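## Task

Place the yellow sponge inside the drawer that stands open, then push that drawer fully closed. No cabinet may end up noticeably moved, and the robot must not topple or finish leaning.

## Robot and tools

ROBOT. TidyBot++: a mobile base (0.54 m long, 0.50 m wide, 0.38 m high) on four powered casters carrying one seven-joint arm with a right hand (index, middle, ring fingers and a thumb). The shoulder sits 0.12 m ahead of the base centre, 0.68 m up. Segments: upper arm 0.42 m, forearm 0.31 m, wrist to hand point 0.30 m; straight fingers extend 0.12 m beyond that point. The arm begins folded, hand pointing down, sticking out up to 0.17 m in front of the base. Cameras: base_camera (fixed on the base, looking forward) and wrist_camera (on a mast at the wrist, palm side; the open hand hides much of its view). At joints 0, -1.2, 3.142, -2.03, 0, 0.075, 2.463 rad the wrist_camera looks level and forward.

FRAMES. Base frame: origin on the floor below the base centre, x forward, y left, z up, metres. hand_pose and "target" use it. The odometry frame is the base frame as it stood when the scene began; base_odometry reports x, y and heading (rad, left positive, -3.142 to 3.142) there, counting wheel turns, so slip shows as travel. base_tilt is in degrees, forward and right positive.

TOOL move. One action per call; every argument other than cameras and blocking belongs to the action. Parts:
- base: an object of relative offsets measured along the base's own axes at the moment the command starts. translate_m (metres, forward +, -2 to 2), strafe_m (metres, left +, -2 to 2), rotate_rad (radians, counter-clockwise from above +, -6.3 to 6.3). Not a pose.
- joints: an object of absolute targets by name. Arm: joint_1_rad to joint_7_rad in radians. joint_2_rad and joint_4_rad range -2.579..2.579 (joint_2 -2.249..2.249), joint_6_rad -2.099..2.099, others unlimited (shortest way round; to turn further use steps under half a turn). joint_1_rad positive turns the arm clockwise from above, the opposite sign to rotate_rad. Hand: sixteen hinge keys hand_index_mcp ... hand_thumb_ipl, each on a -1..1 scale between its stops; toward -1 generally curls or bends. Straight values: _mcp +0.75, _abd 0, _pip +0.58, _dip +0.70, thumb_cmc +0.71, thumb_axl +0.68, thumb_mcp +0.23, thumb_ipl +0.17. Settings hand_current_limit (-1..1, maps to 11..550 mA; starts +0.4) and hand_speed (-0.96..1; starts -0.6). Omitted hand keys keep their goals.
- target: one list of seven numbers [x, y, z, qw, qx, qy, qz], an absolute hand pose in the base frame (metres, then quaternion). With target, joints may only hold hand keys.
- speeds: top speeds for this action: translate_m/strafe_m 0.05..0.5 m/s (give only one when combining them), rotate_rad 0.1..1.57 rad/s.
- min_time_s: 0.1..8 s, the shortest duration of each arm motion.
- cameras: list of base_camera, wrist_camera or all; [] gives none.
- blocking: true (default) waits until everything rests; false returns in about 0.5 s while motion continues.
A move without an action simply reports state and images. One action lasts at most 15 s; base moves time out after 14 s.

OTHER TOOLS. wait(seconds 0..10, cameras) lets time pass and returns state, early if motions end. stop(cameras) brakes all running motions. zoom_image(camera, region [x0, y0, x1, y1] pixels, at most 504 each side) magnifies the latest image. finished_scene(scene) ends the current scene with its number; it cannot be undone.

RESULTS. "move" reads done or the worst status. base_status, joint_status, hand_status: done, moving, off_target (rested away from goal, maybe still pushing), not_followed (a check withheld the arm; "joint command not followed" or "pose unreachable"), contact_stop, time_out, torque_fault, limit_stop_at_motor_heat. An unplanned stop blocks the remaining calls of that reply. hand_target is where the hand would be with joints on target; hand_pose is measured. motor_effort gives percent of maximum torque with peak in brackets. hand_state lists one word per hand motor (moving, goal, blocked, overload) and each motor's current in mA. "ARM HIT" flags a hard collision with the base or itself. MOTOR HOT appears from 60 °C; at 75 °C the arm goes limp for a while.

PRACTICE. Correct position errors by adding (wanted - measured) to the last target. To hold the hand still after a target, resend hand_target, not hand_pose. A load makes the arm sag. Poses low and close in front of the base often fail or drive the arm into the base. A hand pointing down reaches at most about 0.95 m high near the base. Gripping: a motor presses only while its goal lies past the object's surface; currents at 495 mA or more for 5 s shut it down, so keep hand_current_limit below +1. Three fingers can hook a drawer handle.

AVOID. Dropping objects, releasing them while moving, slamming the drawer, hard pushes on cabinets, and letting anything fall. The arm never steers around obstacles and keeps pushing if blocked. Don't drive or turn with the arm snagged high, don't reach far out over furniture from the folded posture, and don't swing a stretched arm sideways: the robot can tip. Back away or retract the arm to cure a lean.

Each tool is called after "Request:" by a JSON object that holds its "op" and its "data", one argument or row to a line.

## Session

Request:
{"op": "move", "data": {

}}

Scene clock: 0.00 s.
Motor temperatures (°C): [36 33 31 30 44 35 38]
base_odometry: x=+0.000 y=+0.000 heading=+0.000
base_tilt: forward=+0.6 right=-0.4
base_status: not commanded
joint_positions: joint_1_rad=-0.013 joint_2_rad=-0.323 joint_3_rad=+3.153 joint_4_rad=-2.516 joint_5_rad=+0.012 joint_6_rad=-0.823 joint_7_rad=+3.189 hand_index_mcp=+0.753 hand_index_abd=+0.000 hand_index_pip=+0.577 hand_index_dip=+0.696 hand_middle_mcp=+0.753 hand_middle_abd=+0.000 hand_middle_pip=+0.577 hand_middle_dip=+0.696 hand_ring_mcp=+0.753 hand_ring_abd=+0.000 hand_ring_pip=+0.577 hand_ring_dip=+0.696 hand_thumb_cmc=+0.715 hand_thumb_axl=+0.677 hand_thumb_mcp=+0.223 hand_thumb_ipl=+0.168 hand_current_limit=+0.400 hand_speed=-0.600
joint_status: not commanded
hand_state: goal,goal,goal,goal,goal,goal,goal,goal,goal,goal,goal,goal,goal,goal,goal,goal
index_mcp_current_ma: 0
index_abd_current_ma: 0
index_pip_current_ma: 0
index_dip_current_ma: 0
middle_mcp_current_ma: 0
middle_abd_current_ma: 0
middle_pip_current_ma: 0
middle_dip_current_ma: 0
ring_mcp_current_ma: 0
ring_abd_current_ma: 0
ring_pip_current_ma: 0
ring_dip_current_ma: 0
thumb_cmc_current_ma: 0
thumb_axl_current_ma: 0
thumb_mcp_current_ma: -1
thumb_ipl_current_ma: 0
hand_goal_index_mcp: 0.754
hand_goal_index_abd: 0.000
hand_goal_index_pip: 0.576
hand_goal_index_dip: 0.696
hand_goal_middle_mcp: 0.754
hand_goal_middle_abd: 0.000
hand_goal_middle_pip: 0.576
hand_goal_middle_dip: 0.696
hand_goal_ring_mcp: 0.754
hand_goal_ring_abd: 0.000
hand_goal_ring_pip: 0.576
hand_goal_ring_dip: 0.696
hand_goal_thumb_cmc: 0.714
hand_goal_thumb_axl: 0.678
hand_goal_thumb_mcp: 0.226
hand_goal_thumb_ipl: 0.168
motor_effort: joint_1_rad=+0 joint_2_rad=-3 joint_3_rad=+0 joint_4_rad=+13 joint_5_rad=+1 joint_6_rad=+1 joint_7_rad=+0
hand_pose: x=+0.3642 y=-0.0184 z=+0.6094 quat_wxyz=(-0.047, -0.685, -0.725, -0.041) (m; base frame)
hand_target: x=+0.3642 y=-0.0184 z=+0.6095 quat_wxyz=(-0.047, -0.685, -0.725, -0.041) (m; base frame)
hand_status: not commanded
pictures: base_camera, wrist_camera

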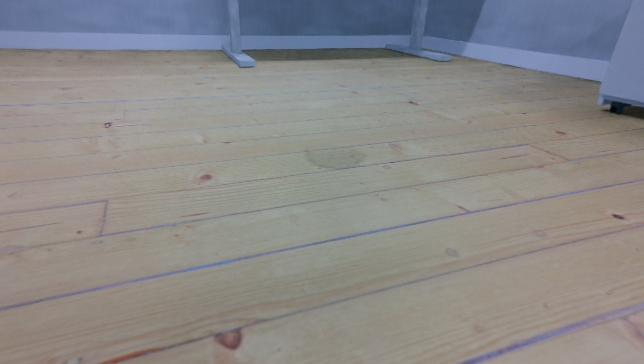

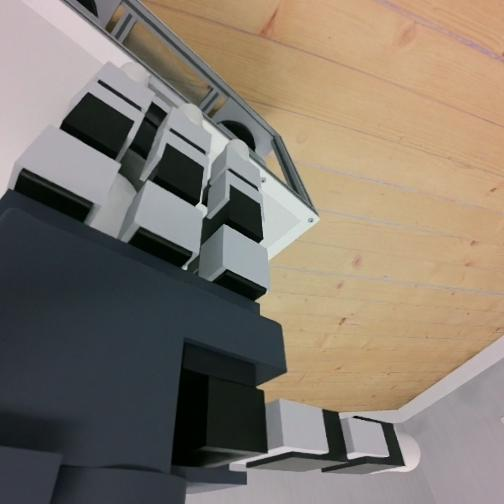

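Request:
{"op": "move", "data": {
  "joints": {"joint_1_rad": 0, "joint_2_rad": -1.2, "joint_3_rad": 3.142, "joint_4_rad": -2.03, "joint_5_rad": 0, "joint_6_rad": 0.075, "joint_7_rad": 2.463},
  "cameras": ["all"]
}}

Scene clock: 8.27 s.
move: done
base_odometry: x=+0.000 y=+0.000 heading=+0.000
base_tilt: forward=+0.5 right=-0.4
base_status: not commanded
joint_positions: joint_1_rad=-0.013 joint_2_rad=-1.171 joint_3_rad=+3.153 joint_4_rad=-2.048 joint_5_rad=+0.012 joint_6_rad=+0.008 joint_7_rad=+2.504 hand_index_mcp=+0.759 hand_index_abd=+0.000 hand_index_pip=+0.577 hand_index_dip=+0.696 hand_middle_mcp=+0.759 hand_middle_abd=+0.000 hand_middle_pip=+0.577 hand_middle_dip=+0.696 hand_ring_mcp=+0.759 hand_ring_abd=+0.000 hand_ring_pip=+0.577 hand_ring_dip=+0.696 hand_thumb_cmc=+0.719 hand_thumb_axl=+0.677 hand_thumb_mcp=+0.227 hand_thumb_ipl=+0.168 hand_current_limit=+0.400 hand_speed=-0.600
joint_status: all done
hand_state: goal,goal,goal,goal,goal,goal,goal,goal,goal,goal,goal,goal,goal,goal,goal,goal
index_mcp_current_ma: 2
index_abd_current_ma: 0
index_pip_current_ma: 0
index_dip_current_ma: 0
middle_mcp_current_ma: 2
middle_abd_current_ma: 0
middle_pip_current_ma: 0
middle_dip_current_ma: 0
ring_mcp_current_ma: 1
ring_abd_current_ma: 0
ring_pip_current_ma: 0
ring_dip_current_ma: 0
thumb_cmc_current_ma: 2
thumb_axl_current_ma: 0
thumb_mcp_current_ma: 0
thumb_ipl_current_ma: 0
hand_goal_index_mcp: 0.754
hand_goal_index_abd: 0.000
hand_goal_index_pip: 0.576
hand_goal_index_dip: 0.696
hand_goal_middle_mcp: 0.754
hand_goal_middle_abd: 0.000
hand_goal_middle_pip: 0.576
hand_goal_middle_dip: 0.696
hand_goal_ring_mcp: 0.754
hand_goal_ring_abd: 0.000
hand_goal_ring_pip: 0.576
hand_goal_ring_dip: 0.696
hand_goal_thumb_cmc: 0.714
hand_goal_thumb_axl: 0.678
hand_goal_thumb_mcp: 0.226
hand_goal_thumb_ipl: 0.168
motor_effort: joint_1_rad=+0(1) joint_2_rad=+14(16) joint_3_rad=+1(2) joint_4_rad=+15(20) joint_5_rad=+0(1) joint_6_rad=+7(8) joint_7_rad=+0(1)
hand_pose: x=+0.1678 y=-0.0727 z=+1.2832 quat_wxyz=(-0.407, -0.376, -0.189, -0.810) (m; base frame)
hand_target: x=+0.1276 y=-0.0699 z=+1.3015 quat_wxyz=(-0.401, -0.333, -0.159, -0.839) (m; base frame)
hand_status: not commanded
pictures: base_camera, wrist_camera
camera_calibration:
wrist_camera: T_world_to_cam=[[-0.0827699, -0.996413, 0.017639, -0.0579409], [-0.10719, -0.00869574, -0.994201, 1.24655], [0.990787, -0.0841806, -0.106086, 0.0903], [0, 0, 0, 1]] pos_world=[0.0393543, -0.0392919, 1.24993]

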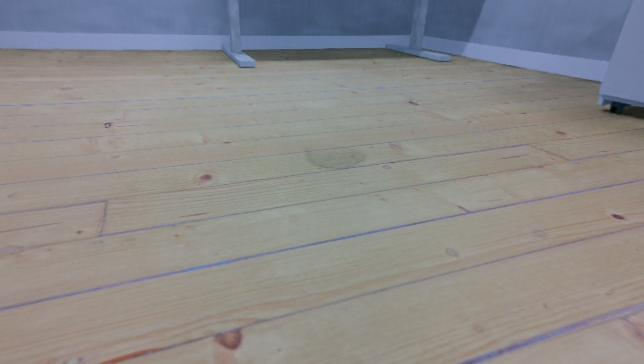

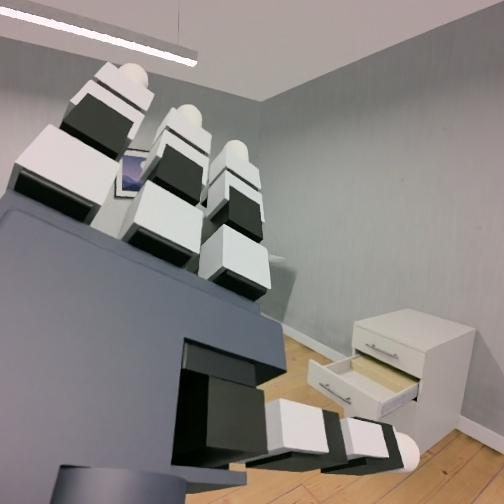

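Request:
{"op": "move", "data": {
  "base": {"rotate_rad": -0.6},
  "joints": {"joint_6_rad": -0.35},
  "cameras": ["all"]
}}

Request:
{"op": "zoom_image", "data": {
  "camera": "wrist_camera",
  "region": [252, 100, 504, 352]
}}

Scene clock: 15.10 s.
move: done
base_odometry: x=+0.000 y=+0.000 heading=-0.599
base_tilt: forward=+0.5 right=-0.4
base_status: done
joint_positions: joint_1_rad=-0.011 joint_2_rad=-1.172 joint_3_rad=+3.153 joint_4_rad=-2.040 joint_5_rad=+0.012 joint_6_rad=-0.310 joint_7_rad=+2.503 hand_index_mcp=+0.762 hand_index_abd=+0.000 hand_index_pip=+0.577 hand_index_dip=+0.696 hand_middle_mcp=+0.762 hand_middle_abd=+0.000 hand_middle_pip=+0.577 hand_middle_dip=+0.696 hand_ring_mcp=+0.761 hand_ring_abd=+0.000 hand_ring_pip=+0.577 hand_ring_dip=+0.696 hand_thumb_cmc=+0.720 hand_thumb_axl=+0.677 hand_thumb_mcp=+0.227 hand_thumb_ipl=+0.168 hand_current_limit=+0.400 hand_speed=-0.600
joint_status: all done
hand_state: goal,goal,goal,goal,goal,goal,goal,goal,goal,goal,goal,goal,goal,goal,goal,goal
index_mcp_current_ma: 4
index_abd_current_ma: 0
index_pip_current_ma: 0
index_dip_current_ma: 0
middle_mcp_current_ma: 4
middle_abd_current_ma: 0
middle_pip_current_ma: 0
middle_dip_current_ma: 0
ring_mcp_current_ma: 3
ring_abd_current_ma: 0
ring_pip_current_ma: 0
ring_dip_current_ma: 0
thumb_cmc_current_ma: 2
thumb_axl_current_ma: 0
thumb_mcp_current_ma: 0
thumb_ipl_current_ma: 0
hand_goal_index_mcp: 0.754
hand_goal_index_abd: 0.000
hand_goal_index_pip: 0.576
hand_goal_index_dip: 0.696
hand_goal_middle_mcp: 0.754
hand_goal_middle_abd: 0.000
hand_goal_middle_pip: 0.576
hand_goal_middle_dip: 0.696
hand_goal_ring_mcp: 0.754
hand_goal_ring_abd: 0.000
hand_goal_ring_pip: 0.576
hand_goal_ring_dip: 0.696
hand_goal_thumb_cmc: 0.714
hand_goal_thumb_axl: 0.678
hand_goal_thumb_mcp: 0.226
hand_goal_thumb_ipl: 0.168
motor_effort: joint_1_rad=-1(1) joint_2_rad=+13(16) joint_3_rad=+1(1) joint_4_rad=+16(18) joint_5_rad=+0(1) joint_6_rad=+8(11) joint_7_rad=+0(1)
hand_pose: x=+0.2292 y=-0.0729 z=+1.2139 quat_wxyz=(-0.373, -0.497, -0.249, -0.743) (m; base frame)
hand_target: x=+0.2177 y=-0.0699 z=+1.2092 quat_wxyz=(-0.358, -0.502, -0.240, -0.750) (m; base frame)
hand_status: not commanded
pictures: base_camera, wrist_camera
camera_calibration:
wrist_camera: T_world_to_cam=[[-0.0742235, -0.996396, 0.04105, -0.0821218], [-0.405962, -0.00740873, -0.91386, 1.15532], [0.910871, -0.0844946, -0.403949, 0.402047], [0, 0, 0, 1]] pos_world=[0.0967069, -0.0392956, 1.22158]

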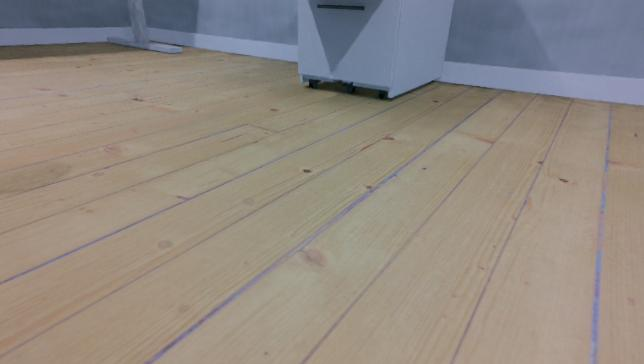

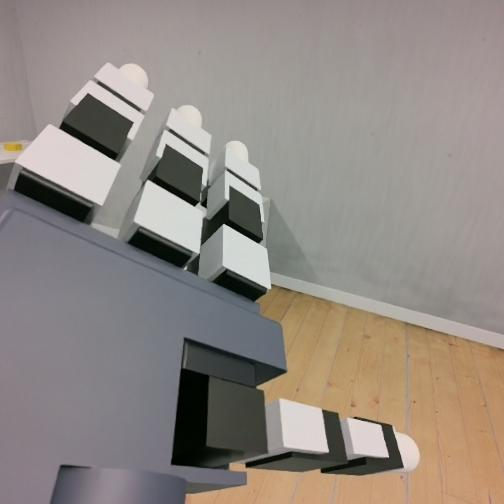

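Scaled by 2.000 from the camera's 504x504 image, which has a finer 720x720 frame.

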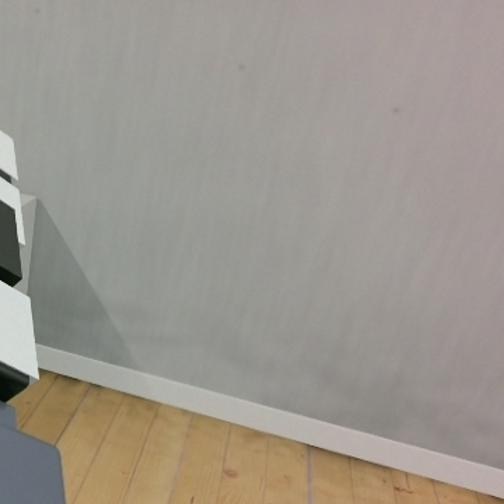

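Request:
{"op": "move", "data": {
  "base": {"rotate_rad": 0.85},
  "cameras": ["all"]
}}

Request:
{"op": "zoom_image", "data": {
  "camera": "wrist_camera",
  "region": [252, 100, 504, 352]
}}

Scene clock: 24.27 s.
move: done
base_odometry: x=+0.000 y=+0.000 heading=+0.250
base_tilt: forward=+0.5 right=-0.4
base_status: done
joint_positions: joint_1_rad=-0.011 joint_2_rad=-1.172 joint_3_rad=+3.153 joint_4_rad=-2.040 joint_5_rad=+0.012 joint_6_rad=-0.310 joint_7_rad=+2.503 hand_index_mcp=+0.762 hand_index_abd=+0.000 hand_index_pip=+0.577 hand_index_dip=+0.696 hand_middle_mcp=+0.762 hand_middle_abd=+0.000 hand_middle_pip=+0.577 hand_middle_dip=+0.696 hand_ring_mcp=+0.761 hand_ring_abd=+0.000 hand_ring_pip=+0.577 hand_ring_dip=+0.696 hand_thumb_cmc=+0.720 hand_thumb_axl=+0.677 hand_thumb_mcp=+0.227 hand_thumb_ipl=+0.168 hand_current_limit=+0.400 hand_speed=-0.600
joint_status: not commanded
hand_state: goal,goal,goal,goal,goal,goal,goal,goal,goal,goal,goal,goal,goal,goal,goal,goal
index_mcp_current_ma: 4
index_abd_current_ma: 0
index_pip_current_ma: 0
index_dip_current_ma: 0
middle_mcp_current_ma: 4
middle_abd_current_ma: 0
middle_pip_current_ma: 0
middle_dip_current_ma: 0
ring_mcp_current_ma: 3
ring_abd_current_ma: 0
ring_pip_current_ma: 0
ring_dip_current_ma: 0
thumb_cmc_current_ma: 2
thumb_axl_current_ma: 0
thumb_mcp_current_ma: 0
thumb_ipl_current_ma: 0
hand_goal_index_mcp: 0.754
hand_goal_index_abd: 0.000
hand_goal_index_pip: 0.576
hand_goal_index_dip: 0.696
hand_goal_middle_mcp: 0.754
hand_goal_middle_abd: 0.000
hand_goal_middle_pip: 0.576
hand_goal_middle_dip: 0.696
hand_goal_ring_mcp: 0.754
hand_goal_ring_abd: 0.000
hand_goal_ring_pip: 0.576
hand_goal_ring_dip: 0.696
hand_goal_thumb_cmc: 0.714
hand_goal_thumb_axl: 0.678
hand_goal_thumb_mcp: 0.226
hand_goal_thumb_ipl: 0.168
motor_effort: joint_1_rad=+0(2) joint_2_rad=+14(14) joint_3_rad=+1(2) joint_4_rad=+16(16) joint_5_rad=+0(1) joint_6_rad=+8(8) joint_7_rad=+0(1)
hand_pose: x=+0.2292 y=-0.0729 z=+1.2139 quat_wxyz=(-0.373, -0.497, -0.249, -0.743) (m; base frame)
hand_target: x=+0.2177 y=-0.0699 z=+1.2092 quat_wxyz=(-0.358, -0.502, -0.240, -0.750) (m; base frame)
hand_status: not commanded
pictures: base_camera, wrist_camera
camera_calibration:
wrist_camera: T_world_to_cam=[[-0.0743552, -0.996389, 0.0410004, -0.0820486], [-0.405956, -0.00731029, -0.913864, 1.15533], [0.910863, -0.0845949, -0.403946, 0.402041], [0, 0, 0, 1]] pos_world=[0.096707, -0.039296, 1.22158]

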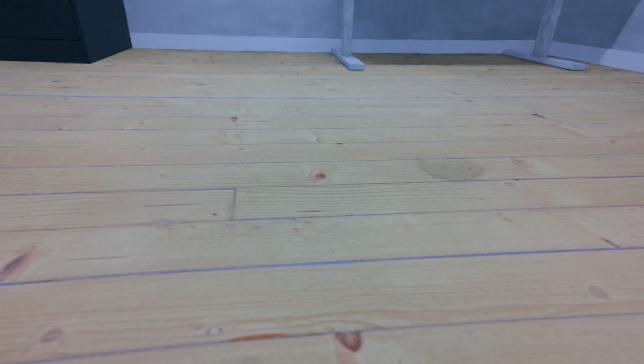

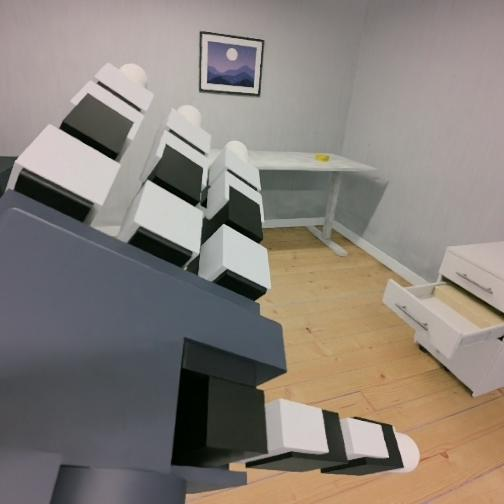

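Scaled by 2.000 from the camera's 504x504 image, which has a finer 720x720 frame.

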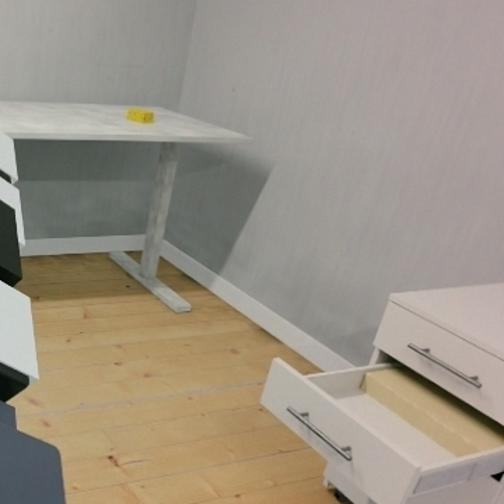

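Request:
{"op": "move", "data": {
  "base": {"translate_m": 1.7, "strafe_m": -0.3},
  "cameras": ["all"]
}}

Request:
{"op": "zoom_image", "data": {
  "camera": "wrist_camera",
  "region": [252, 100, 504, 352]
}}

Scene clock: 89.37 s.
move: done
base_odometry: x=+1.721 y=+0.130 heading=+0.251
base_tilt: forward=+0.5 right=-0.4
base_status: done
joint_positions: joint_1_rad=-0.011 joint_2_rad=-1.174 joint_3_rad=+3.153 joint_4_rad=-2.040 joint_5_rad=+0.012 joint_6_rad=-0.310 joint_7_rad=+2.503 hand_index_mcp=+0.762 hand_index_abd=+0.000 hand_index_pip=+0.577 hand_index_dip=+0.696 hand_middle_mcp=+0.762 hand_middle_abd=+0.000 hand_middle_pip=+0.577 hand_middle_dip=+0.696 hand_ring_mcp=+0.761 hand_ring_abd=+0.000 hand_ring_pip=+0.577 hand_ring_dip=+0.696 hand_thumb_cmc=+0.720 hand_thumb_axl=+0.677 hand_thumb_mcp=+0.227 hand_thumb_ipl=+0.168 hand_current_limit=+0.400 hand_speed=-0.600
joint_status: not commanded
hand_state: goal,goal,goal,goal,goal,goal,goal,goal,goal,goal,goal,goal,goal,goal,goal,goal
index_mcp_current_ma: 4
index_abd_current_ma: 0
index_pip_current_ma: 0
index_dip_current_ma: 0
middle_mcp_current_ma: 4
middle_abd_current_ma: 0
middle_pip_current_ma: 0
middle_dip_current_ma: 0
ring_mcp_current_ma: 3
ring_abd_current_ma: 0
ring_pip_current_ma: 0
ring_dip_current_ma: 0
thumb_cmc_current_ma: 2
thumb_axl_current_ma: 0
thumb_mcp_current_ma: 0
thumb_ipl_current_ma: 0
hand_goal_index_mcp: 0.754
hand_goal_index_abd: 0.000
hand_goal_index_pip: 0.576
hand_goal_index_dip: 0.696
hand_goal_middle_mcp: 0.754
hand_goal_middle_abd: 0.000
hand_goal_middle_pip: 0.576
hand_goal_middle_dip: 0.696
hand_goal_ring_mcp: 0.754
hand_goal_ring_abd: 0.000
hand_goal_ring_pip: 0.576
hand_goal_ring_dip: 0.696
hand_goal_thumb_cmc: 0.714
hand_goal_thumb_axl: 0.678
hand_goal_thumb_mcp: 0.226
hand_goal_thumb_ipl: 0.168
motor_effort: joint_1_rad=+0(1) joint_2_rad=+14(16) joint_3_rad=+1(2) joint_4_rad=+16(17) joint_5_rad=-1(1) joint_6_rad=+8(9) joint_7_rad=+0(1)
hand_pose: x=+0.2281 y=-0.0728 z=+1.2142 quat_wxyz=(-0.374, -0.496, -0.249, -0.743) (m; base frame)
hand_target: x=+0.2177 y=-0.0699 z=+1.2092 quat_wxyz=(-0.358, -0.502, -0.240, -0.750) (m; base frame)
hand_status: not commanded
pictures: base_camera, wrist_camera
camera_calibration:
wrist_camera: T_world_to_cam=[[-0.0743979, -0.996388, 0.0409333, -0.0820445], [-0.404035, -0.00740966, -0.914714, 1.15573], [0.911713, -0.0845912, -0.402024, 0.400619], [0, 0, 0, 1]] pos_world=[0.0956023, -0.0392957, 1.22158]

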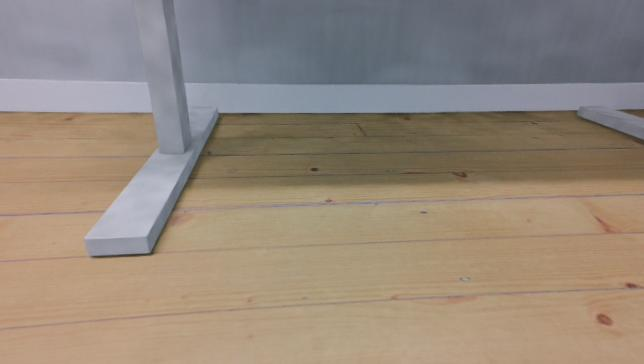

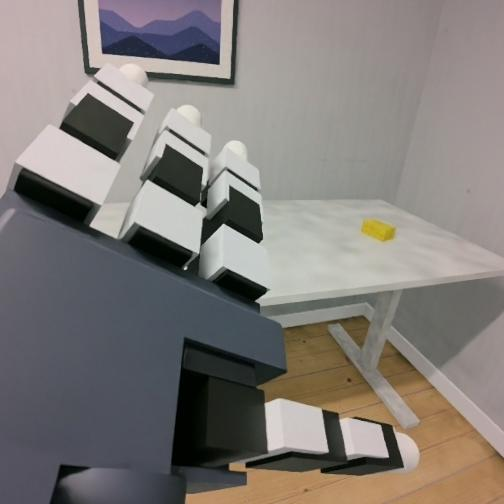

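Scaled by 2.000 from the camera's 504x504 image, which has a finer 720x720 frame.

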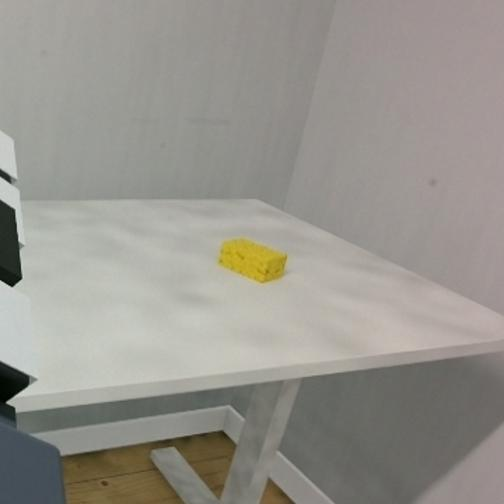

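Request:
{"op": "zoom_image", "data": {
  "camera": "wrist_camera",
  "region": [340, 200, 420, 260]
}}

Scaled by 6.300 from the camera's 504x504 image, which has a finer 720x720 frame.

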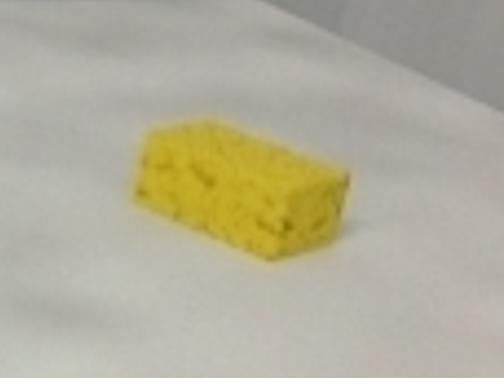

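Request:
{"op": "move", "data": {
  "base": {"translate_m": 0.28, "strafe_m": -0.05},
  "speeds": {"translate_m": 0.25},
  "joints": {"joint_1_rad": 0.25, "joint_6_rad": -0.55},
  "cameras": ["all"]
}}

Request:
{"op": "zoom_image", "data": {
  "camera": "wrist_camera",
  "region": [252, 100, 504, 352]
}}

Scene clock: 331.07 s.
move: done
base_odometry: x=+2.005 y=+0.151 heading=+0.252
base_tilt: forward=+0.5 right=-0.4
base_status: done
joint_positions: joint_1_rad=+0.234 joint_2_rad=-1.175 joint_3_rad=+3.153 joint_4_rad=-2.040 joint_5_rad=+0.012 joint_6_rad=-0.476 joint_7_rad=+2.503 hand_index_mcp=+0.762 hand_index_abd=+0.000 hand_index_pip=+0.577 hand_index_dip=+0.696 hand_middle_mcp=+0.762 hand_middle_abd=+0.000 hand_middle_pip=+0.577 hand_middle_dip=+0.696 hand_ring_mcp=+0.761 hand_ring_abd=+0.000 hand_ring_pip=+0.577 hand_ring_dip=+0.696 hand_thumb_cmc=+0.720 hand_thumb_axl=+0.677 hand_thumb_mcp=+0.227 hand_thumb_ipl=+0.168 hand_current_limit=+0.400 hand_speed=-0.600
joint_status: all done
hand_state: goal,goal,goal,goal,goal,goal,goal,goal,goal,goal,goal,goal,goal,goal,goal,goal
index_mcp_current_ma: 4
index_abd_current_ma: 0
index_pip_current_ma: 0
index_dip_current_ma: 0
middle_mcp_current_ma: 4
middle_abd_current_ma: 0
middle_pip_current_ma: 0
middle_dip_current_ma: 0
ring_mcp_current_ma: 3
ring_abd_current_ma: 0
ring_pip_current_ma: 0
ring_dip_current_ma: 0
thumb_cmc_current_ma: 2
thumb_axl_current_ma: 0
thumb_mcp_current_ma: 0
thumb_ipl_current_ma: 0
hand_goal_index_mcp: 0.754
hand_goal_index_abd: 0.000
hand_goal_index_pip: 0.576
hand_goal_index_dip: 0.696
hand_goal_middle_mcp: 0.754
hand_goal_middle_abd: 0.000
hand_goal_middle_pip: 0.576
hand_goal_middle_dip: 0.696
hand_goal_ring_mcp: 0.754
hand_goal_ring_abd: 0.000
hand_goal_ring_pip: 0.576
hand_goal_ring_dip: 0.696
hand_goal_thumb_cmc: 0.714
hand_goal_thumb_axl: 0.678
hand_goal_thumb_mcp: 0.226
hand_goal_thumb_ipl: 0.168
motor_effort: joint_1_rad=+0(2) joint_2_rad=+14(16) joint_3_rad=+1(2) joint_4_rad=+16(17) joint_5_rad=-1(1) joint_6_rad=+9(9) joint_7_rad=+0(1)
hand_pose: x=+0.2297 y=-0.1027 z=+1.1695 quat_wxyz=(-0.435, -0.586, -0.209, -0.652) (m; base frame)
hand_target: x=+0.2237 y=-0.0989 z=+1.1546 quat_wxyz=(-0.417, -0.604, -0.201, -0.649) (m; base frame)
hand_status: not commanded
pictures: base_camera, wrist_camera
camera_calibration:
wrist_camera: T_world_to_cam=[[-0.306147, -0.950544, 0.0523451, -0.0652638], [-0.533893, 0.125909, -0.836125, 1.067], [0.788183, -0.283924, -0.546035, 0.554902], [0, 0, 0, 1]] pos_world=[0.112318, -0.0388316, 1.19856]

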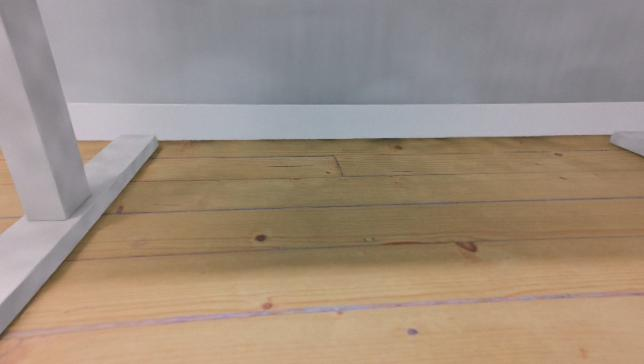

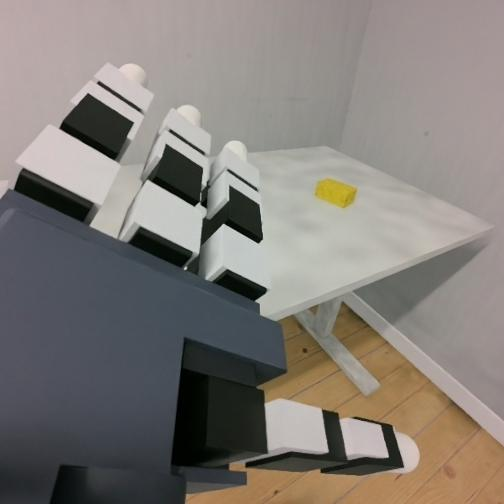

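Scaled by 2.000 from the camera's 504x504 image, which has a finer 720x720 frame.

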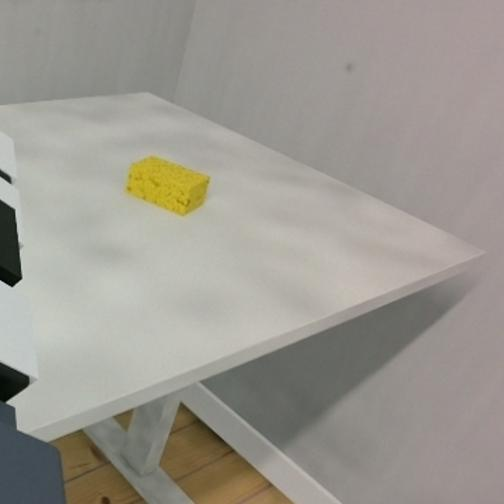

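Request:
{"op": "zoom_image", "data": {
  "camera": "wrist_camera",
  "region": [300, 165, 370, 215]
}}

Scaled by 7.200 from the camera's 504x504 image, which has a finer 720x720 frame.

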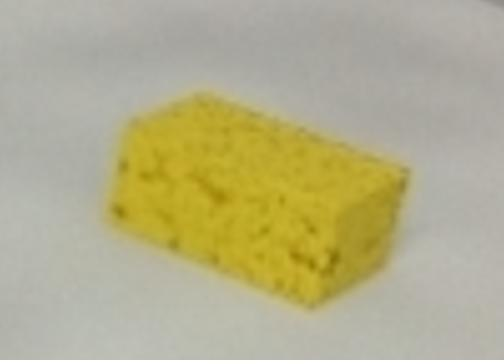

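Request:
{"op": "move", "data": {
  "joints": {"joint_1_rad": 0.6, "joint_2_rad": -0.25, "joint_4_rad": -1.35, "joint_6_rad": -0.6},
  "min_time_s": 3,
  "cameras": ["wrist_camera"]
}}

Scene clock: 392.40 s.
move: done
base_odometry: x=+2.005 y=+0.151 heading=+0.252
base_tilt: forward=+0.6 right=-0.4
base_status: not commanded
joint_positions: joint_1_rad=+0.582 joint_2_rad=-0.271 joint_3_rad=+3.153 joint_4_rad=-1.376 joint_5_rad=+0.012 joint_6_rad=-0.526 joint_7_rad=+2.503 hand_index_mcp=+0.762 hand_index_abd=+0.000 hand_index_pip=+0.577 hand_index_dip=+0.696 hand_middle_mcp=+0.762 hand_middle_abd=+0.000 hand_middle_pip=+0.577 hand_middle_dip=+0.696 hand_ring_mcp=+0.761 hand_ring_abd=+0.000 hand_ring_pip=+0.577 hand_ring_dip=+0.696 hand_thumb_cmc=+0.720 hand_thumb_axl=+0.677 hand_thumb_mcp=+0.227 hand_thumb_ipl=+0.168 hand_current_limit=+0.400 hand_speed=-0.600
joint_status: all done
hand_state: goal,goal,goal,goal,goal,goal,goal,goal,goal,goal,goal,goal,goal,goal,goal,goal
index_mcp_current_ma: 4
index_abd_current_ma: 0
index_pip_current_ma: 0
index_dip_current_ma: 0
middle_mcp_current_ma: 4
middle_abd_current_ma: 0
middle_pip_current_ma: 0
middle_dip_current_ma: 0
ring_mcp_current_ma: 3
ring_abd_current_ma: 0
ring_pip_current_ma: 0
ring_dip_current_ma: 0
thumb_cmc_current_ma: 2
thumb_axl_current_ma: 0
thumb_mcp_current_ma: 0
thumb_ipl_current_ma: 0
hand_goal_index_mcp: 0.754
hand_goal_index_abd: 0.000
hand_goal_index_pip: 0.576
hand_goal_index_dip: 0.696
hand_goal_middle_mcp: 0.754
hand_goal_middle_abd: 0.000
hand_goal_middle_pip: 0.576
hand_goal_middle_dip: 0.696
hand_goal_ring_mcp: 0.754
hand_goal_ring_abd: 0.000
hand_goal_ring_pip: 0.576
hand_goal_ring_dip: 0.696
hand_goal_thumb_cmc: 0.714
hand_goal_thumb_axl: 0.678
hand_goal_thumb_mcp: 0.226
hand_goal_thumb_ipl: 0.168
motor_effort: joint_1_rad=+0(1) joint_2_rad=-9(15) joint_3_rad=+0(1) joint_4_rad=+18(19) joint_5_rad=-1(1) joint_6_rad=+9(10) joint_7_rad=+0(1)
hand_pose: x=+0.4710 y=-0.3224 z=+1.2656 quat_wxyz=(-0.477, -0.717, -0.123, -0.493) (m; base frame)
hand_target: x=+0.4771 y=-0.3297 z=+1.2447 quat_wxyz=(-0.448, -0.743, -0.109, -0.485) (m; base frame)
hand_status: not commanded
pictures: wrist_camera
camera_calibration:
wrist_camera: T_world_to_cam=[[-0.600179, -0.796093, 0.077587, -0.0488293], [-0.638911, 0.418788, -0.645298, 1.20612], [0.481225, -0.436866, -0.759981, 0.720906], [0, 0, 0, 1]] pos_world=[0.394376, -0.22904, 1.32997]

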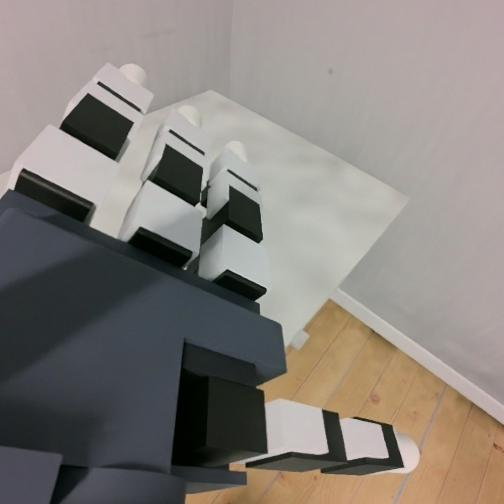

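Request:
{"op": "move", "data": {
  "joints": {"joint_1_rad": 0.1, "joint_2_rad": -0.25, "joint_4_rad": -1.35, "joint_6_rad": -0.6},
  "cameras": ["wrist_camera"]
}}

Request:
{"op": "zoom_image", "data": {
  "camera": "wrist_camera",
  "region": [252, 130, 404, 282]
}}

Scene clock: 399.37 s.
move: done
base_odometry: x=+2.005 y=+0.151 heading=+0.252
base_tilt: forward=+0.6 right=-0.4
base_status: not commanded
joint_positions: joint_1_rad=+0.116 joint_2_rad=-0.271 joint_3_rad=+3.150 joint_4_rad=-1.376 joint_5_rad=+0.012 joint_6_rad=-0.526 joint_7_rad=+2.503 hand_index_mcp=+0.762 hand_index_abd=+0.000 hand_index_pip=+0.577 hand_index_dip=+0.696 hand_middle_mcp=+0.762 hand_middle_abd=+0.000 hand_middle_pip=+0.577 hand_middle_dip=+0.696 hand_ring_mcp=+0.761 hand_ring_abd=+0.000 hand_ring_pip=+0.577 hand_ring_dip=+0.696 hand_thumb_cmc=+0.720 hand_thumb_axl=+0.677 hand_thumb_mcp=+0.227 hand_thumb_ipl=+0.168 hand_current_limit=+0.400 hand_speed=-0.600
joint_status: all done
hand_state: goal,goal,goal,goal,goal,goal,goal,goal,goal,goal,goal,goal,goal,goal,goal,goal
index_mcp_current_ma: 4
index_abd_current_ma: 0
index_pip_current_ma: 0
index_dip_current_ma: 0
middle_mcp_current_ma: 4
middle_abd_current_ma: 0
middle_pip_current_ma: 0
middle_dip_current_ma: 0
ring_mcp_current_ma: 3
ring_abd_current_ma: 0
ring_pip_current_ma: 0
ring_dip_current_ma: 0
thumb_cmc_current_ma: 2
thumb_axl_current_ma: 0
thumb_mcp_current_ma: 0
thumb_ipl_current_ma: 0
hand_goal_index_mcp: 0.754
hand_goal_index_abd: 0.000
hand_goal_index_pip: 0.576
hand_goal_index_dip: 0.696
hand_goal_middle_mcp: 0.754
hand_goal_middle_abd: 0.000
hand_goal_middle_pip: 0.576
hand_goal_middle_dip: 0.696
hand_goal_ring_mcp: 0.754
hand_goal_ring_abd: 0.000
hand_goal_ring_pip: 0.576
hand_goal_ring_dip: 0.696
hand_goal_thumb_cmc: 0.714
hand_goal_thumb_axl: 0.678
hand_goal_thumb_mcp: 0.226
hand_goal_thumb_ipl: 0.168
motor_effort: joint_1_rad=+0(2) joint_2_rad=-9(10) joint_3_rad=+1(2) joint_4_rad=+18(19) joint_5_rad=+0(1) joint_6_rad=+9(10) joint_7_rad=+0(1)
hand_pose: x=+0.5786 y=-0.1285 z=+1.2657 quat_wxyz=(-0.350, -0.669, -0.287, -0.590) (m; base frame)
hand_target: x=+0.5913 y=-0.1176 z=+1.2447 quat_wxyz=(-0.314, -0.693, -0.290, -0.580) (m; base frame)
hand_status: not commanded
pictures: wrist_camera
camera_calibration:
wrist_camera: T_world_to_cam=[[-0.176244, -0.981234, 0.0782236, -0.099754], [-0.759248, 0.0849338, -0.645236, 1.22034], [0.626483, -0.17311, -0.759968, 0.703655], [0, 0, 0, 1]] pos_world=[0.468134, -0.0797207, 1.32997]

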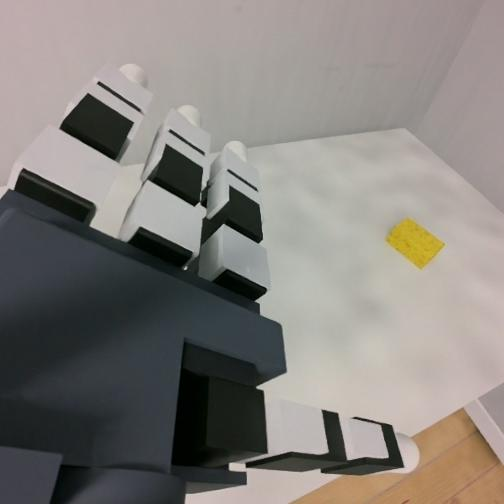

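Scaled by 3.316 from the camera's 504x504 image, which has a finer 720x720 frame.

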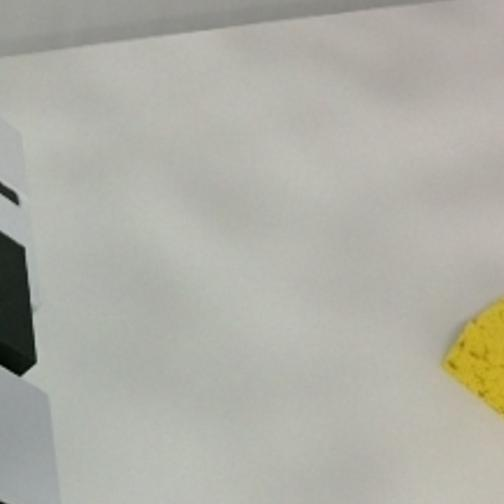

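Request:
{"op": "zoom_image", "data": {
  "camera": "wrist_camera",
  "region": [375, 205, 455, 285]
}}

Scaled by 6.300 from the camera's 504x504 image, which has a finer 720x720 frame.

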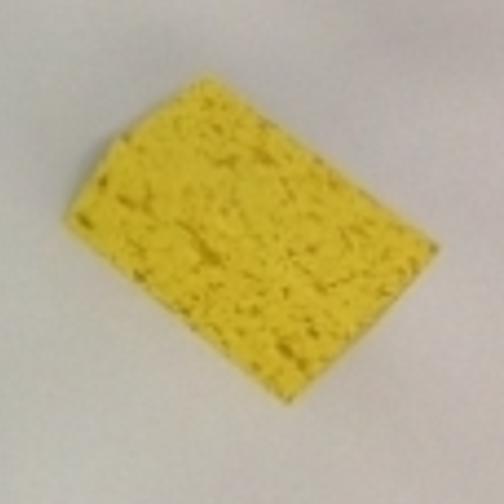

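Request:
{"op": "move", "data": {
  "base": {"strafe_m": -0.2},
  "speeds": {"strafe_m": 0.2},
  "cameras": ["all"]
}}

Request:
{"op": "zoom_image", "data": {
  "camera": "wrist_camera",
  "region": [252, 130, 504, 382]
}}

Scene clock: 446.40 s.
move: done
base_odometry: x=+2.055 y=-0.043 heading=+0.252
base_tilt: forward=+0.6 right=-0.4
base_status: done
joint_positions: joint_1_rad=+0.114 joint_2_rad=-0.271 joint_3_rad=+3.149 joint_4_rad=-1.375 joint_5_rad=+0.012 joint_6_rad=-0.527 joint_7_rad=+2.503 hand_index_mcp=+0.762 hand_index_abd=+0.000 hand_index_pip=+0.577 hand_index_dip=+0.696 hand_middle_mcp=+0.762 hand_middle_abd=+0.000 hand_middle_pip=+0.577 hand_middle_dip=+0.696 hand_ring_mcp=+0.761 hand_ring_abd=+0.000 hand_ring_pip=+0.577 hand_ring_dip=+0.696 hand_thumb_cmc=+0.720 hand_thumb_axl=+0.677 hand_thumb_mcp=+0.227 hand_thumb_ipl=+0.168 hand_current_limit=+0.400 hand_speed=-0.600
joint_status: not commanded
hand_state: goal,goal,goal,goal,goal,goal,goal,goal,goal,goal,goal,goal,goal,goal,goal,goal
index_mcp_current_ma: 4
index_abd_current_ma: 0
index_pip_current_ma: 0
index_dip_current_ma: 0
middle_mcp_current_ma: 4
middle_abd_current_ma: 0
middle_pip_current_ma: 0
middle_dip_current_ma: 0
ring_mcp_current_ma: 3
ring_abd_current_ma: 0
ring_pip_current_ma: 0
ring_dip_current_ma: 0
thumb_cmc_current_ma: 2
thumb_axl_current_ma: 0
thumb_mcp_current_ma: 0
thumb_ipl_current_ma: 0
hand_goal_index_mcp: 0.754
hand_goal_index_abd: 0.000
hand_goal_index_pip: 0.576
hand_goal_index_dip: 0.696
hand_goal_middle_mcp: 0.754
hand_goal_middle_abd: 0.000
hand_goal_middle_pip: 0.576
hand_goal_middle_dip: 0.696
hand_goal_ring_mcp: 0.754
hand_goal_ring_abd: 0.000
hand_goal_ring_pip: 0.576
hand_goal_ring_dip: 0.696
hand_goal_thumb_cmc: 0.714
hand_goal_thumb_axl: 0.678
hand_goal_thumb_mcp: 0.226
hand_goal_thumb_ipl: 0.168
motor_effort: joint_1_rad=+0(2) joint_2_rad=-10(11) joint_3_rad=+1(2) joint_4_rad=+18(18) joint_5_rad=+0(1) joint_6_rad=+9(9) joint_7_rad=+0(1)
hand_pose: x=+0.5790 y=-0.1263 z=+1.2660 quat_wxyz=(-0.349, -0.668, -0.288, -0.590) (m; base frame)
hand_target: x=+0.5913 y=-0.1176 z=+1.2447 quat_wxyz=(-0.314, -0.693, -0.290, -0.580) (m; base frame)
hand_status: not commanded
pictures: base_camera, wrist_camera
camera_calibration:
wrist_camera: T_world_to_cam=[[-0.172311, -0.981905, 0.0785628, -0.100409], [-0.759497, 0.0816456, -0.645367, 1.22058], [0.627274, -0.170872, -0.759822, 0.703664], [0, 0, 0, 1]] pos_world=[0.468332, -0.0780097, 1.33027]

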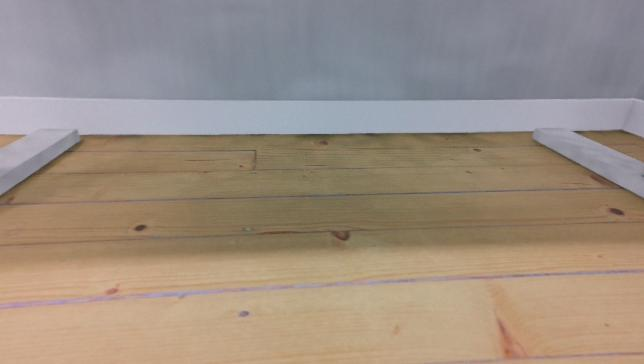

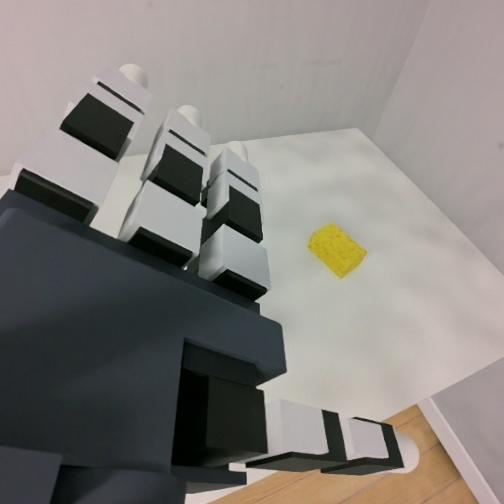

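Scaled by 2.000 from the camera's 504x504 image, which has a finer 720x720 frame.

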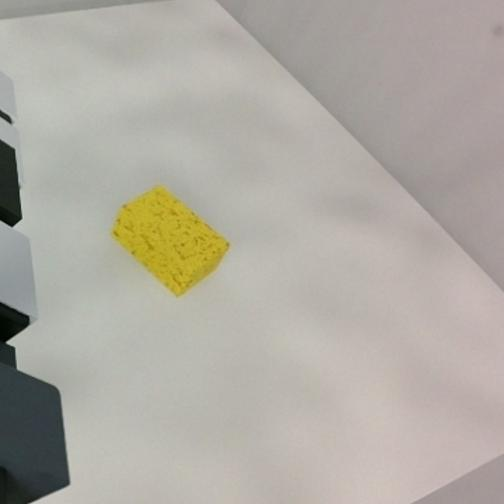

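Request:
{"op": "zoom_image", "data": {
  "camera": "wrist_camera",
  "region": [295, 210, 375, 290]
}}

Scaled by 6.300 from the camera's 504x504 image, which has a finer 720x720 frame.

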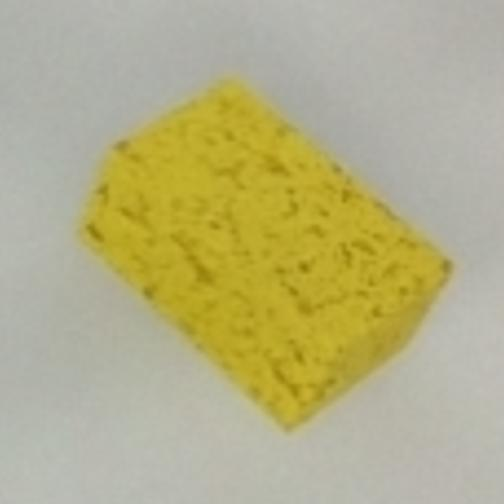

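Request:
{"op": "move", "data": {
  "base": {"translate_m": 0.17},
  "speeds": {"translate_m": 0.2},
  "joints": {"joint_1_rad": 0.4, "joint_2_rad": -0.35, "joint_3_rad": 3.14, "joint_4_rad": -1.45, "joint_5_rad": 0, "joint_6_rad": -0.6, "joint_7_rad": 1.2},
  "min_time_s": 3,
  "cameras": ["wrist_camera"]
}}

Request:
{"op": "move", "data": {
  "joints": {"joint_7_rad": 0.0, "hand_index_mcp": -0.137, "hand_middle_mcp": -0.137, "hand_thumb_cmc": -0.571, "hand_thumb_mcp": 0.393},
  "min_time_s": 3,
  "cameras": ["wrist_camera"]
}}

Scene clock: 579.93 s.
move: done
base_odometry: x=+2.220 y=+0.000 heading=+0.252
base_tilt: forward=+0.5 right=-0.4
base_status: done
joint_positions: joint_1_rad=+0.384 joint_2_rad=-0.321 joint_3_rad=+3.149 joint_4_rad=-1.427 joint_5_rad=+0.012 joint_6_rad=-0.528 joint_7_rad=+1.240 hand_index_mcp=+0.753 hand_index_abd=+0.001 hand_index_pip=+0.577 hand_index_dip=+0.696 hand_middle_mcp=+0.753 hand_middle_abd=+0.002 hand_middle_pip=+0.577 hand_middle_dip=+0.696 hand_ring_mcp=+0.753 hand_ring_abd=+0.001 hand_ring_pip=+0.577 hand_ring_dip=+0.696 hand_thumb_cmc=+0.714 hand_thumb_axl=+0.677 hand_thumb_mcp=+0.227 hand_thumb_ipl=+0.168 hand_current_limit=+0.400 hand_speed=-0.600
joint_status: all done
hand_state: goal,goal,goal,goal,goal,goal,goal,goal,goal,goal,goal,goal,goal,goal,goal,goal
index_mcp_current_ma: 0
index_abd_current_ma: 0
index_pip_current_ma: 0
index_dip_current_ma: 0
middle_mcp_current_ma: 0
middle_abd_current_ma: 0
middle_pip_current_ma: 0
middle_dip_current_ma: 0
ring_mcp_current_ma: 0
ring_abd_current_ma: 0
ring_pip_current_ma: 0
ring_dip_current_ma: 0
thumb_cmc_current_ma: 0
thumb_axl_current_ma: 0
thumb_mcp_current_ma: 0
thumb_ipl_current_ma: 0
hand_goal_index_mcp: 0.754
hand_goal_index_abd: 0.000
hand_goal_index_pip: 0.576
hand_goal_index_dip: 0.696
hand_goal_middle_mcp: 0.754
hand_goal_middle_abd: 0.000
hand_goal_middle_pip: 0.576
hand_goal_middle_dip: 0.696
hand_goal_ring_mcp: 0.754
hand_goal_ring_abd: 0.000
hand_goal_ring_pip: 0.576
hand_goal_ring_dip: 0.696
hand_goal_thumb_cmc: 0.714
hand_goal_thumb_axl: 0.678
hand_goal_thumb_mcp: 0.226
hand_goal_thumb_ipl: 0.168
motor_effort: joint_1_rad=+0(2) joint_2_rad=-8(13) joint_3_rad=+0(2) joint_4_rad=+18(19) joint_5_rad=+0(1) joint_6_rad=+9(10) joint_7_rad=+1(1)
hand_pose: x=+0.5027 y=-0.2392 z=+1.1546 quat_wxyz=(-0.025, -0.682, +0.257, -0.684) (m; base frame)
hand_target: x=+0.4866 y=-0.2301 z=+1.1293 quat_wxyz=(-0.009, -0.696, +0.282, -0.660) (m; base frame)
hand_status: not commanded
pictures: wrist_camera
camera_calibration:
wrist_camera: T_world_to_cam=[[-0.245647, -0.302354, -0.920999, 1.13795], [-0.427388, 0.886561, -0.177056, 0.584802], [0.870056, 0.350131, -0.347003, 0.173581], [0, 0, 0, 1]] pos_world=[0.378447, -0.235173, 1.21183]

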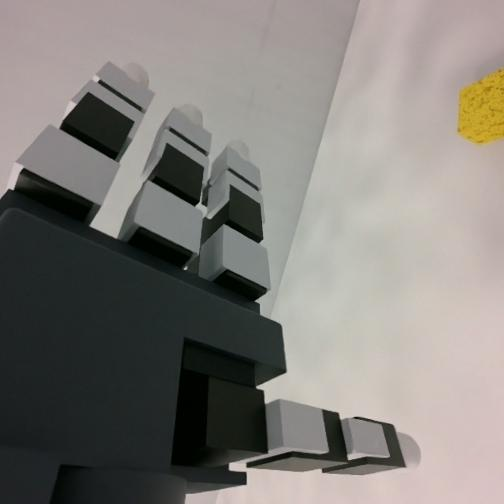

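Scene clock: 583.57 s.
move: done
base_odometry: x=+2.220 y=+0.000 heading=+0.252
base_tilt: forward=+0.6 right=-0.4
base_status: not commanded
joint_positions: joint_1_rad=+0.384 joint_2_rad=-0.321 joint_3_rad=+3.149 joint_4_rad=-1.427 joint_5_rad=+0.012 joint_6_rad=-0.528 joint_7_rad=+0.040 hand_index_mcp=-0.138 hand_index_abd=+0.001 hand_index_pip=+0.577 hand_index_dip=+0.696 hand_middle_mcp=-0.138 hand_middle_abd=+0.002 hand_middle_pip=+0.577 hand_middle_dip=+0.696 hand_ring_mcp=+0.747 hand_ring_abd=+0.001 hand_ring_pip=+0.576 hand_ring_dip=+0.696 hand_thumb_cmc=-0.567 hand_thumb_axl=+0.677 hand_thumb_mcp=+0.390 hand_thumb_ipl=+0.168 hand_current_limit=+0.400 hand_speed=-0.600
joint_status: all done
hand_state: goal,goal,goal,goal,goal,goal,goal,goal,goal,goal,goal,goal,goal,goal,goal,goal
index_mcp_current_ma: 0
index_abd_current_ma: 0
index_pip_current_ma: 0
index_dip_current_ma: 0
middle_mcp_current_ma: 0
middle_abd_current_ma: 0
middle_pip_current_ma: 0
middle_dip_current_ma: 0
ring_mcp_current_ma: -3
ring_abd_current_ma: 0
ring_pip_current_ma: 0
ring_dip_current_ma: 0
thumb_cmc_current_ma: 1
thumb_axl_current_ma: 0
thumb_mcp_current_ma: -2
thumb_ipl_current_ma: 0
hand_goal_index_mcp: -0.136
hand_goal_index_abd: 0.000
hand_goal_index_pip: 0.576
hand_goal_index_dip: 0.696
hand_goal_middle_mcp: -0.136
hand_goal_middle_abd: 0.000
hand_goal_middle_pip: 0.576
hand_goal_middle_dip: 0.696
hand_goal_ring_mcp: 0.754
hand_goal_ring_abd: 0.000
hand_goal_ring_pip: 0.576
hand_goal_ring_dip: 0.696
hand_goal_thumb_cmc: -0.570
hand_goal_thumb_axl: 0.678
hand_goal_thumb_mcp: 0.394
hand_goal_thumb_ipl: 0.168
motor_effort: joint_1_rad=+0(1) joint_2_rad=-8(9) joint_3_rad=+1(1) joint_4_rad=+18(18) joint_5_rad=+0(1) joint_6_rad=+9(9) joint_7_rad=+0(1)
hand_pose: x=+0.5360 y=-0.1534 z=+1.1172 quat_wxyz=(+0.365, -0.418, +0.597, -0.579) (m; base frame)
hand_target: x=+0.5191 y=-0.1421 z=+1.0965 quat_wxyz=(+0.365, -0.416, +0.626, -0.550) (m; base frame)
hand_status: not commanded
pictures: wrist_camera
camera_calibration:
wrist_camera: T_world_to_cam=[[0.193736, 0.707721, -0.67941, 0.78702], [-0.464019, 0.676273, 0.572137, -0.333263], [0.86438, 0.204416, 0.459415, -0.818706], [0, 0, 0, 1]] pos_world=[0.400559, -0.164257, 1.10151]

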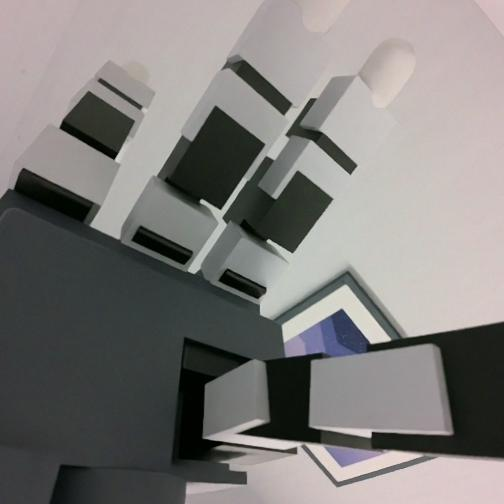

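Request:
{"op": "move", "data": {
  "target": [0.72, -0.40, 1.0, 0.156, -0.1735, 0.7226, -0.6506],
  "min_time_s": 4,
  "cameras": ["wrist_camera"]
}}

Scene clock: 606.10 s.
move: done
base_odometry: x=+2.220 y=+0.000 heading=+0.252
base_tilt: forward=+0.6 right=-0.4
base_status: not commanded
joint_positions: joint_1_rad=+0.166 joint_2_rad=+0.353 joint_3_rad=+3.438 joint_4_rad=-1.059 joint_5_rad=+1.032 joint_6_rad=-0.661 joint_7_rad=-1.171 hand_index_mcp=-0.138 hand_index_abd=+0.001 hand_index_pip=+0.577 hand_index_dip=+0.696 hand_middle_mcp=-0.138 hand_middle_abd=+0.002 hand_middle_pip=+0.577 hand_middle_dip=+0.696 hand_ring_mcp=+0.747 hand_ring_abd=+0.001 hand_ring_pip=+0.576 hand_ring_dip=+0.696 hand_thumb_cmc=-0.568 hand_thumb_axl=+0.677 hand_thumb_mcp=+0.390 hand_thumb_ipl=+0.168 hand_current_limit=+0.400 hand_speed=-0.600
joint_status: not commanded
hand_state: goal,goal,goal,goal,goal,goal,goal,goal,goal,goal,goal,goal,goal,goal,goal,goal
index_mcp_current_ma: 0
index_abd_current_ma: 0
index_pip_current_ma: 0
index_dip_current_ma: 0
middle_mcp_current_ma: 0
middle_abd_current_ma: 0
middle_pip_current_ma: 0
middle_dip_current_ma: 0
ring_mcp_current_ma: -3
ring_abd_current_ma: 0
ring_pip_current_ma: 0
ring_dip_current_ma: 0
thumb_cmc_current_ma: 0
thumb_axl_current_ma: 0
thumb_mcp_current_ma: -2
thumb_ipl_current_ma: 0
hand_goal_index_mcp: -0.136
hand_goal_index_abd: 0.000
hand_goal_index_pip: 0.576
hand_goal_index_dip: 0.696
hand_goal_middle_mcp: -0.136
hand_goal_middle_abd: 0.000
hand_goal_middle_pip: 0.576
hand_goal_middle_dip: 0.696
hand_goal_ring_mcp: 0.754
hand_goal_ring_abd: 0.000
hand_goal_ring_pip: 0.576
hand_goal_ring_dip: 0.696
hand_goal_thumb_cmc: -0.570
hand_goal_thumb_axl: 0.678
hand_goal_thumb_mcp: 0.394
hand_goal_thumb_ipl: 0.168
motor_effort: joint_1_rad=-1(1) joint_2_rad=-28(29) joint_3_rad=+2(3) joint_4_rad=+18(19) joint_5_rad=+5(6) joint_6_rad=+3(9) joint_7_rad=+0(1)
hand_pose: x=+0.7222 y=-0.3848 z=+1.0093 quat_wxyz=(+0.196, -0.184, +0.726, -0.633) (m; base frame)
hand_target: x=+0.7200 y=-0.4000 z=+1.0000 quat_wxyz=(+0.156, -0.174, +0.723, -0.651) (m; base frame)
hand_status: done (0.018 m and 5.2 deg from the pose sent, 0.329 m and 40.7 deg at the start)
pictures: wrist_camera
camera_calibration:
wrist_camera: T_world_to_cam=[[0.611092, 0.519723, -0.597038, 0.384598], [-0.00677304, 0.757661, 0.652613, -0.408783], [0.791531, -0.394763, 0.466521, -1.06778], [0, 0, 0, 1]] pos_world=[0.607389, -0.311686, 0.994539]

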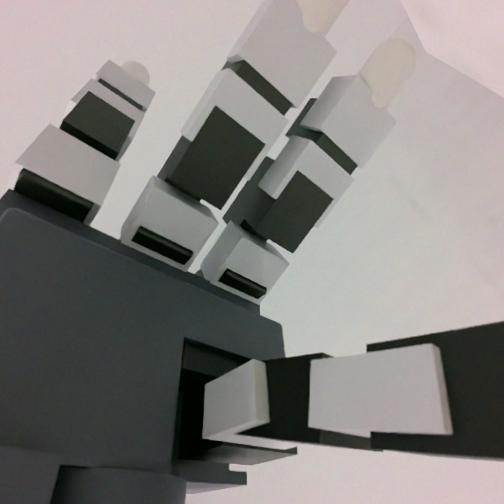

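Request:
{"op": "move", "data": {
  "target": [0.734, -0.438, 0.90, 0.156, -0.1735, 0.7226, -0.6506],
  "min_time_s": 3,
  "cameras": ["wrist_camera"]
}}

Scene clock: 619.10 s.
move: done
base_odometry: x=+2.220 y=+0.000 heading=+0.252
base_tilt: forward=+0.6 right=-0.4
base_status: not commanded
joint_positions: joint_1_rad=+0.153 joint_2_rad=+0.424 joint_3_rad=+3.554 joint_4_rad=-1.229 joint_5_rad=+1.290 joint_6_rad=-0.612 joint_7_rad=-1.583 hand_index_mcp=-0.138 hand_index_abd=+0.001 hand_index_pip=+0.577 hand_index_dip=+0.696 hand_middle_mcp=-0.138 hand_middle_abd=+0.002 hand_middle_pip=+0.577 hand_middle_dip=+0.696 hand_ring_mcp=+0.747 hand_ring_abd=+0.001 hand_ring_pip=+0.576 hand_ring_dip=+0.696 hand_thumb_cmc=-0.568 hand_thumb_axl=+0.677 hand_thumb_mcp=+0.390 hand_thumb_ipl=+0.168 hand_current_limit=+0.400 hand_speed=-0.600
joint_status: not commanded
hand_state: goal,goal,goal,goal,goal,goal,goal,goal,goal,goal,goal,goal,goal,goal,goal,goal
index_mcp_current_ma: 0
index_abd_current_ma: 0
index_pip_current_ma: 0
index_dip_current_ma: 0
middle_mcp_current_ma: 0
middle_abd_current_ma: 0
middle_pip_current_ma: 0
middle_dip_current_ma: 0
ring_mcp_current_ma: -3
ring_abd_current_ma: 0
ring_pip_current_ma: 0
ring_dip_current_ma: 0
thumb_cmc_current_ma: 0
thumb_axl_current_ma: 0
thumb_mcp_current_ma: -2
thumb_ipl_current_ma: 0
hand_goal_index_mcp: -0.136
hand_goal_index_abd: 0.000
hand_goal_index_pip: 0.576
hand_goal_index_dip: 0.696
hand_goal_middle_mcp: -0.136
hand_goal_middle_abd: 0.000
hand_goal_middle_pip: 0.576
hand_goal_middle_dip: 0.696
hand_goal_ring_mcp: 0.754
hand_goal_ring_abd: 0.000
hand_goal_ring_pip: 0.576
hand_goal_ring_dip: 0.696
hand_goal_thumb_cmc: -0.570
hand_goal_thumb_axl: 0.678
hand_goal_thumb_mcp: 0.394
hand_goal_thumb_ipl: 0.168
motor_effort: joint_1_rad=-1(1) joint_2_rad=-29(29) joint_3_rad=+3(4) joint_4_rad=+18(18) joint_5_rad=+6(6) joint_6_rad=+0(4) joint_7_rad=+0(1)
hand_pose: x=+0.7087 y=-0.4427 z=+0.9329 quat_wxyz=(+0.164, -0.126, +0.733, -0.648) (m; base frame)
hand_target: x=+0.7340 y=-0.4380 z=+0.9000 quat_wxyz=(+0.156, -0.174, +0.723, -0.651) (m; base frame)
hand_status: done (0.042 m and 5.7 deg from the pose sent, 0.122 m and 5.2 deg at the start)
pictures: wrist_camera
camera_calibration:
wrist_camera: T_world_to_cam=[[0.69208, 0.432179, -0.578141, 0.263438], [0.0747381, 0.753739, 0.652911, -0.374976], [0.717941, -0.495075, 0.489347, -1.05796], [0, 0, 0, 1]] pos_world=[0.605262, -0.35499, 0.914842]

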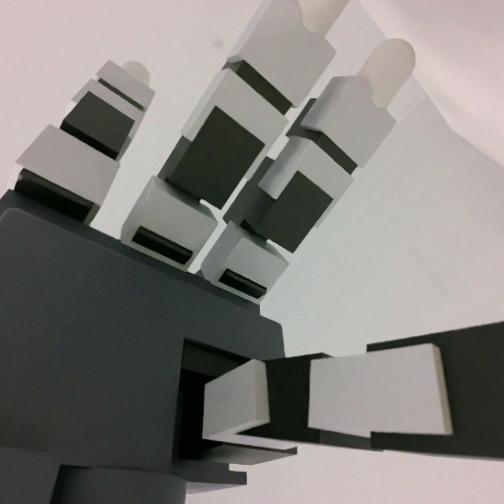

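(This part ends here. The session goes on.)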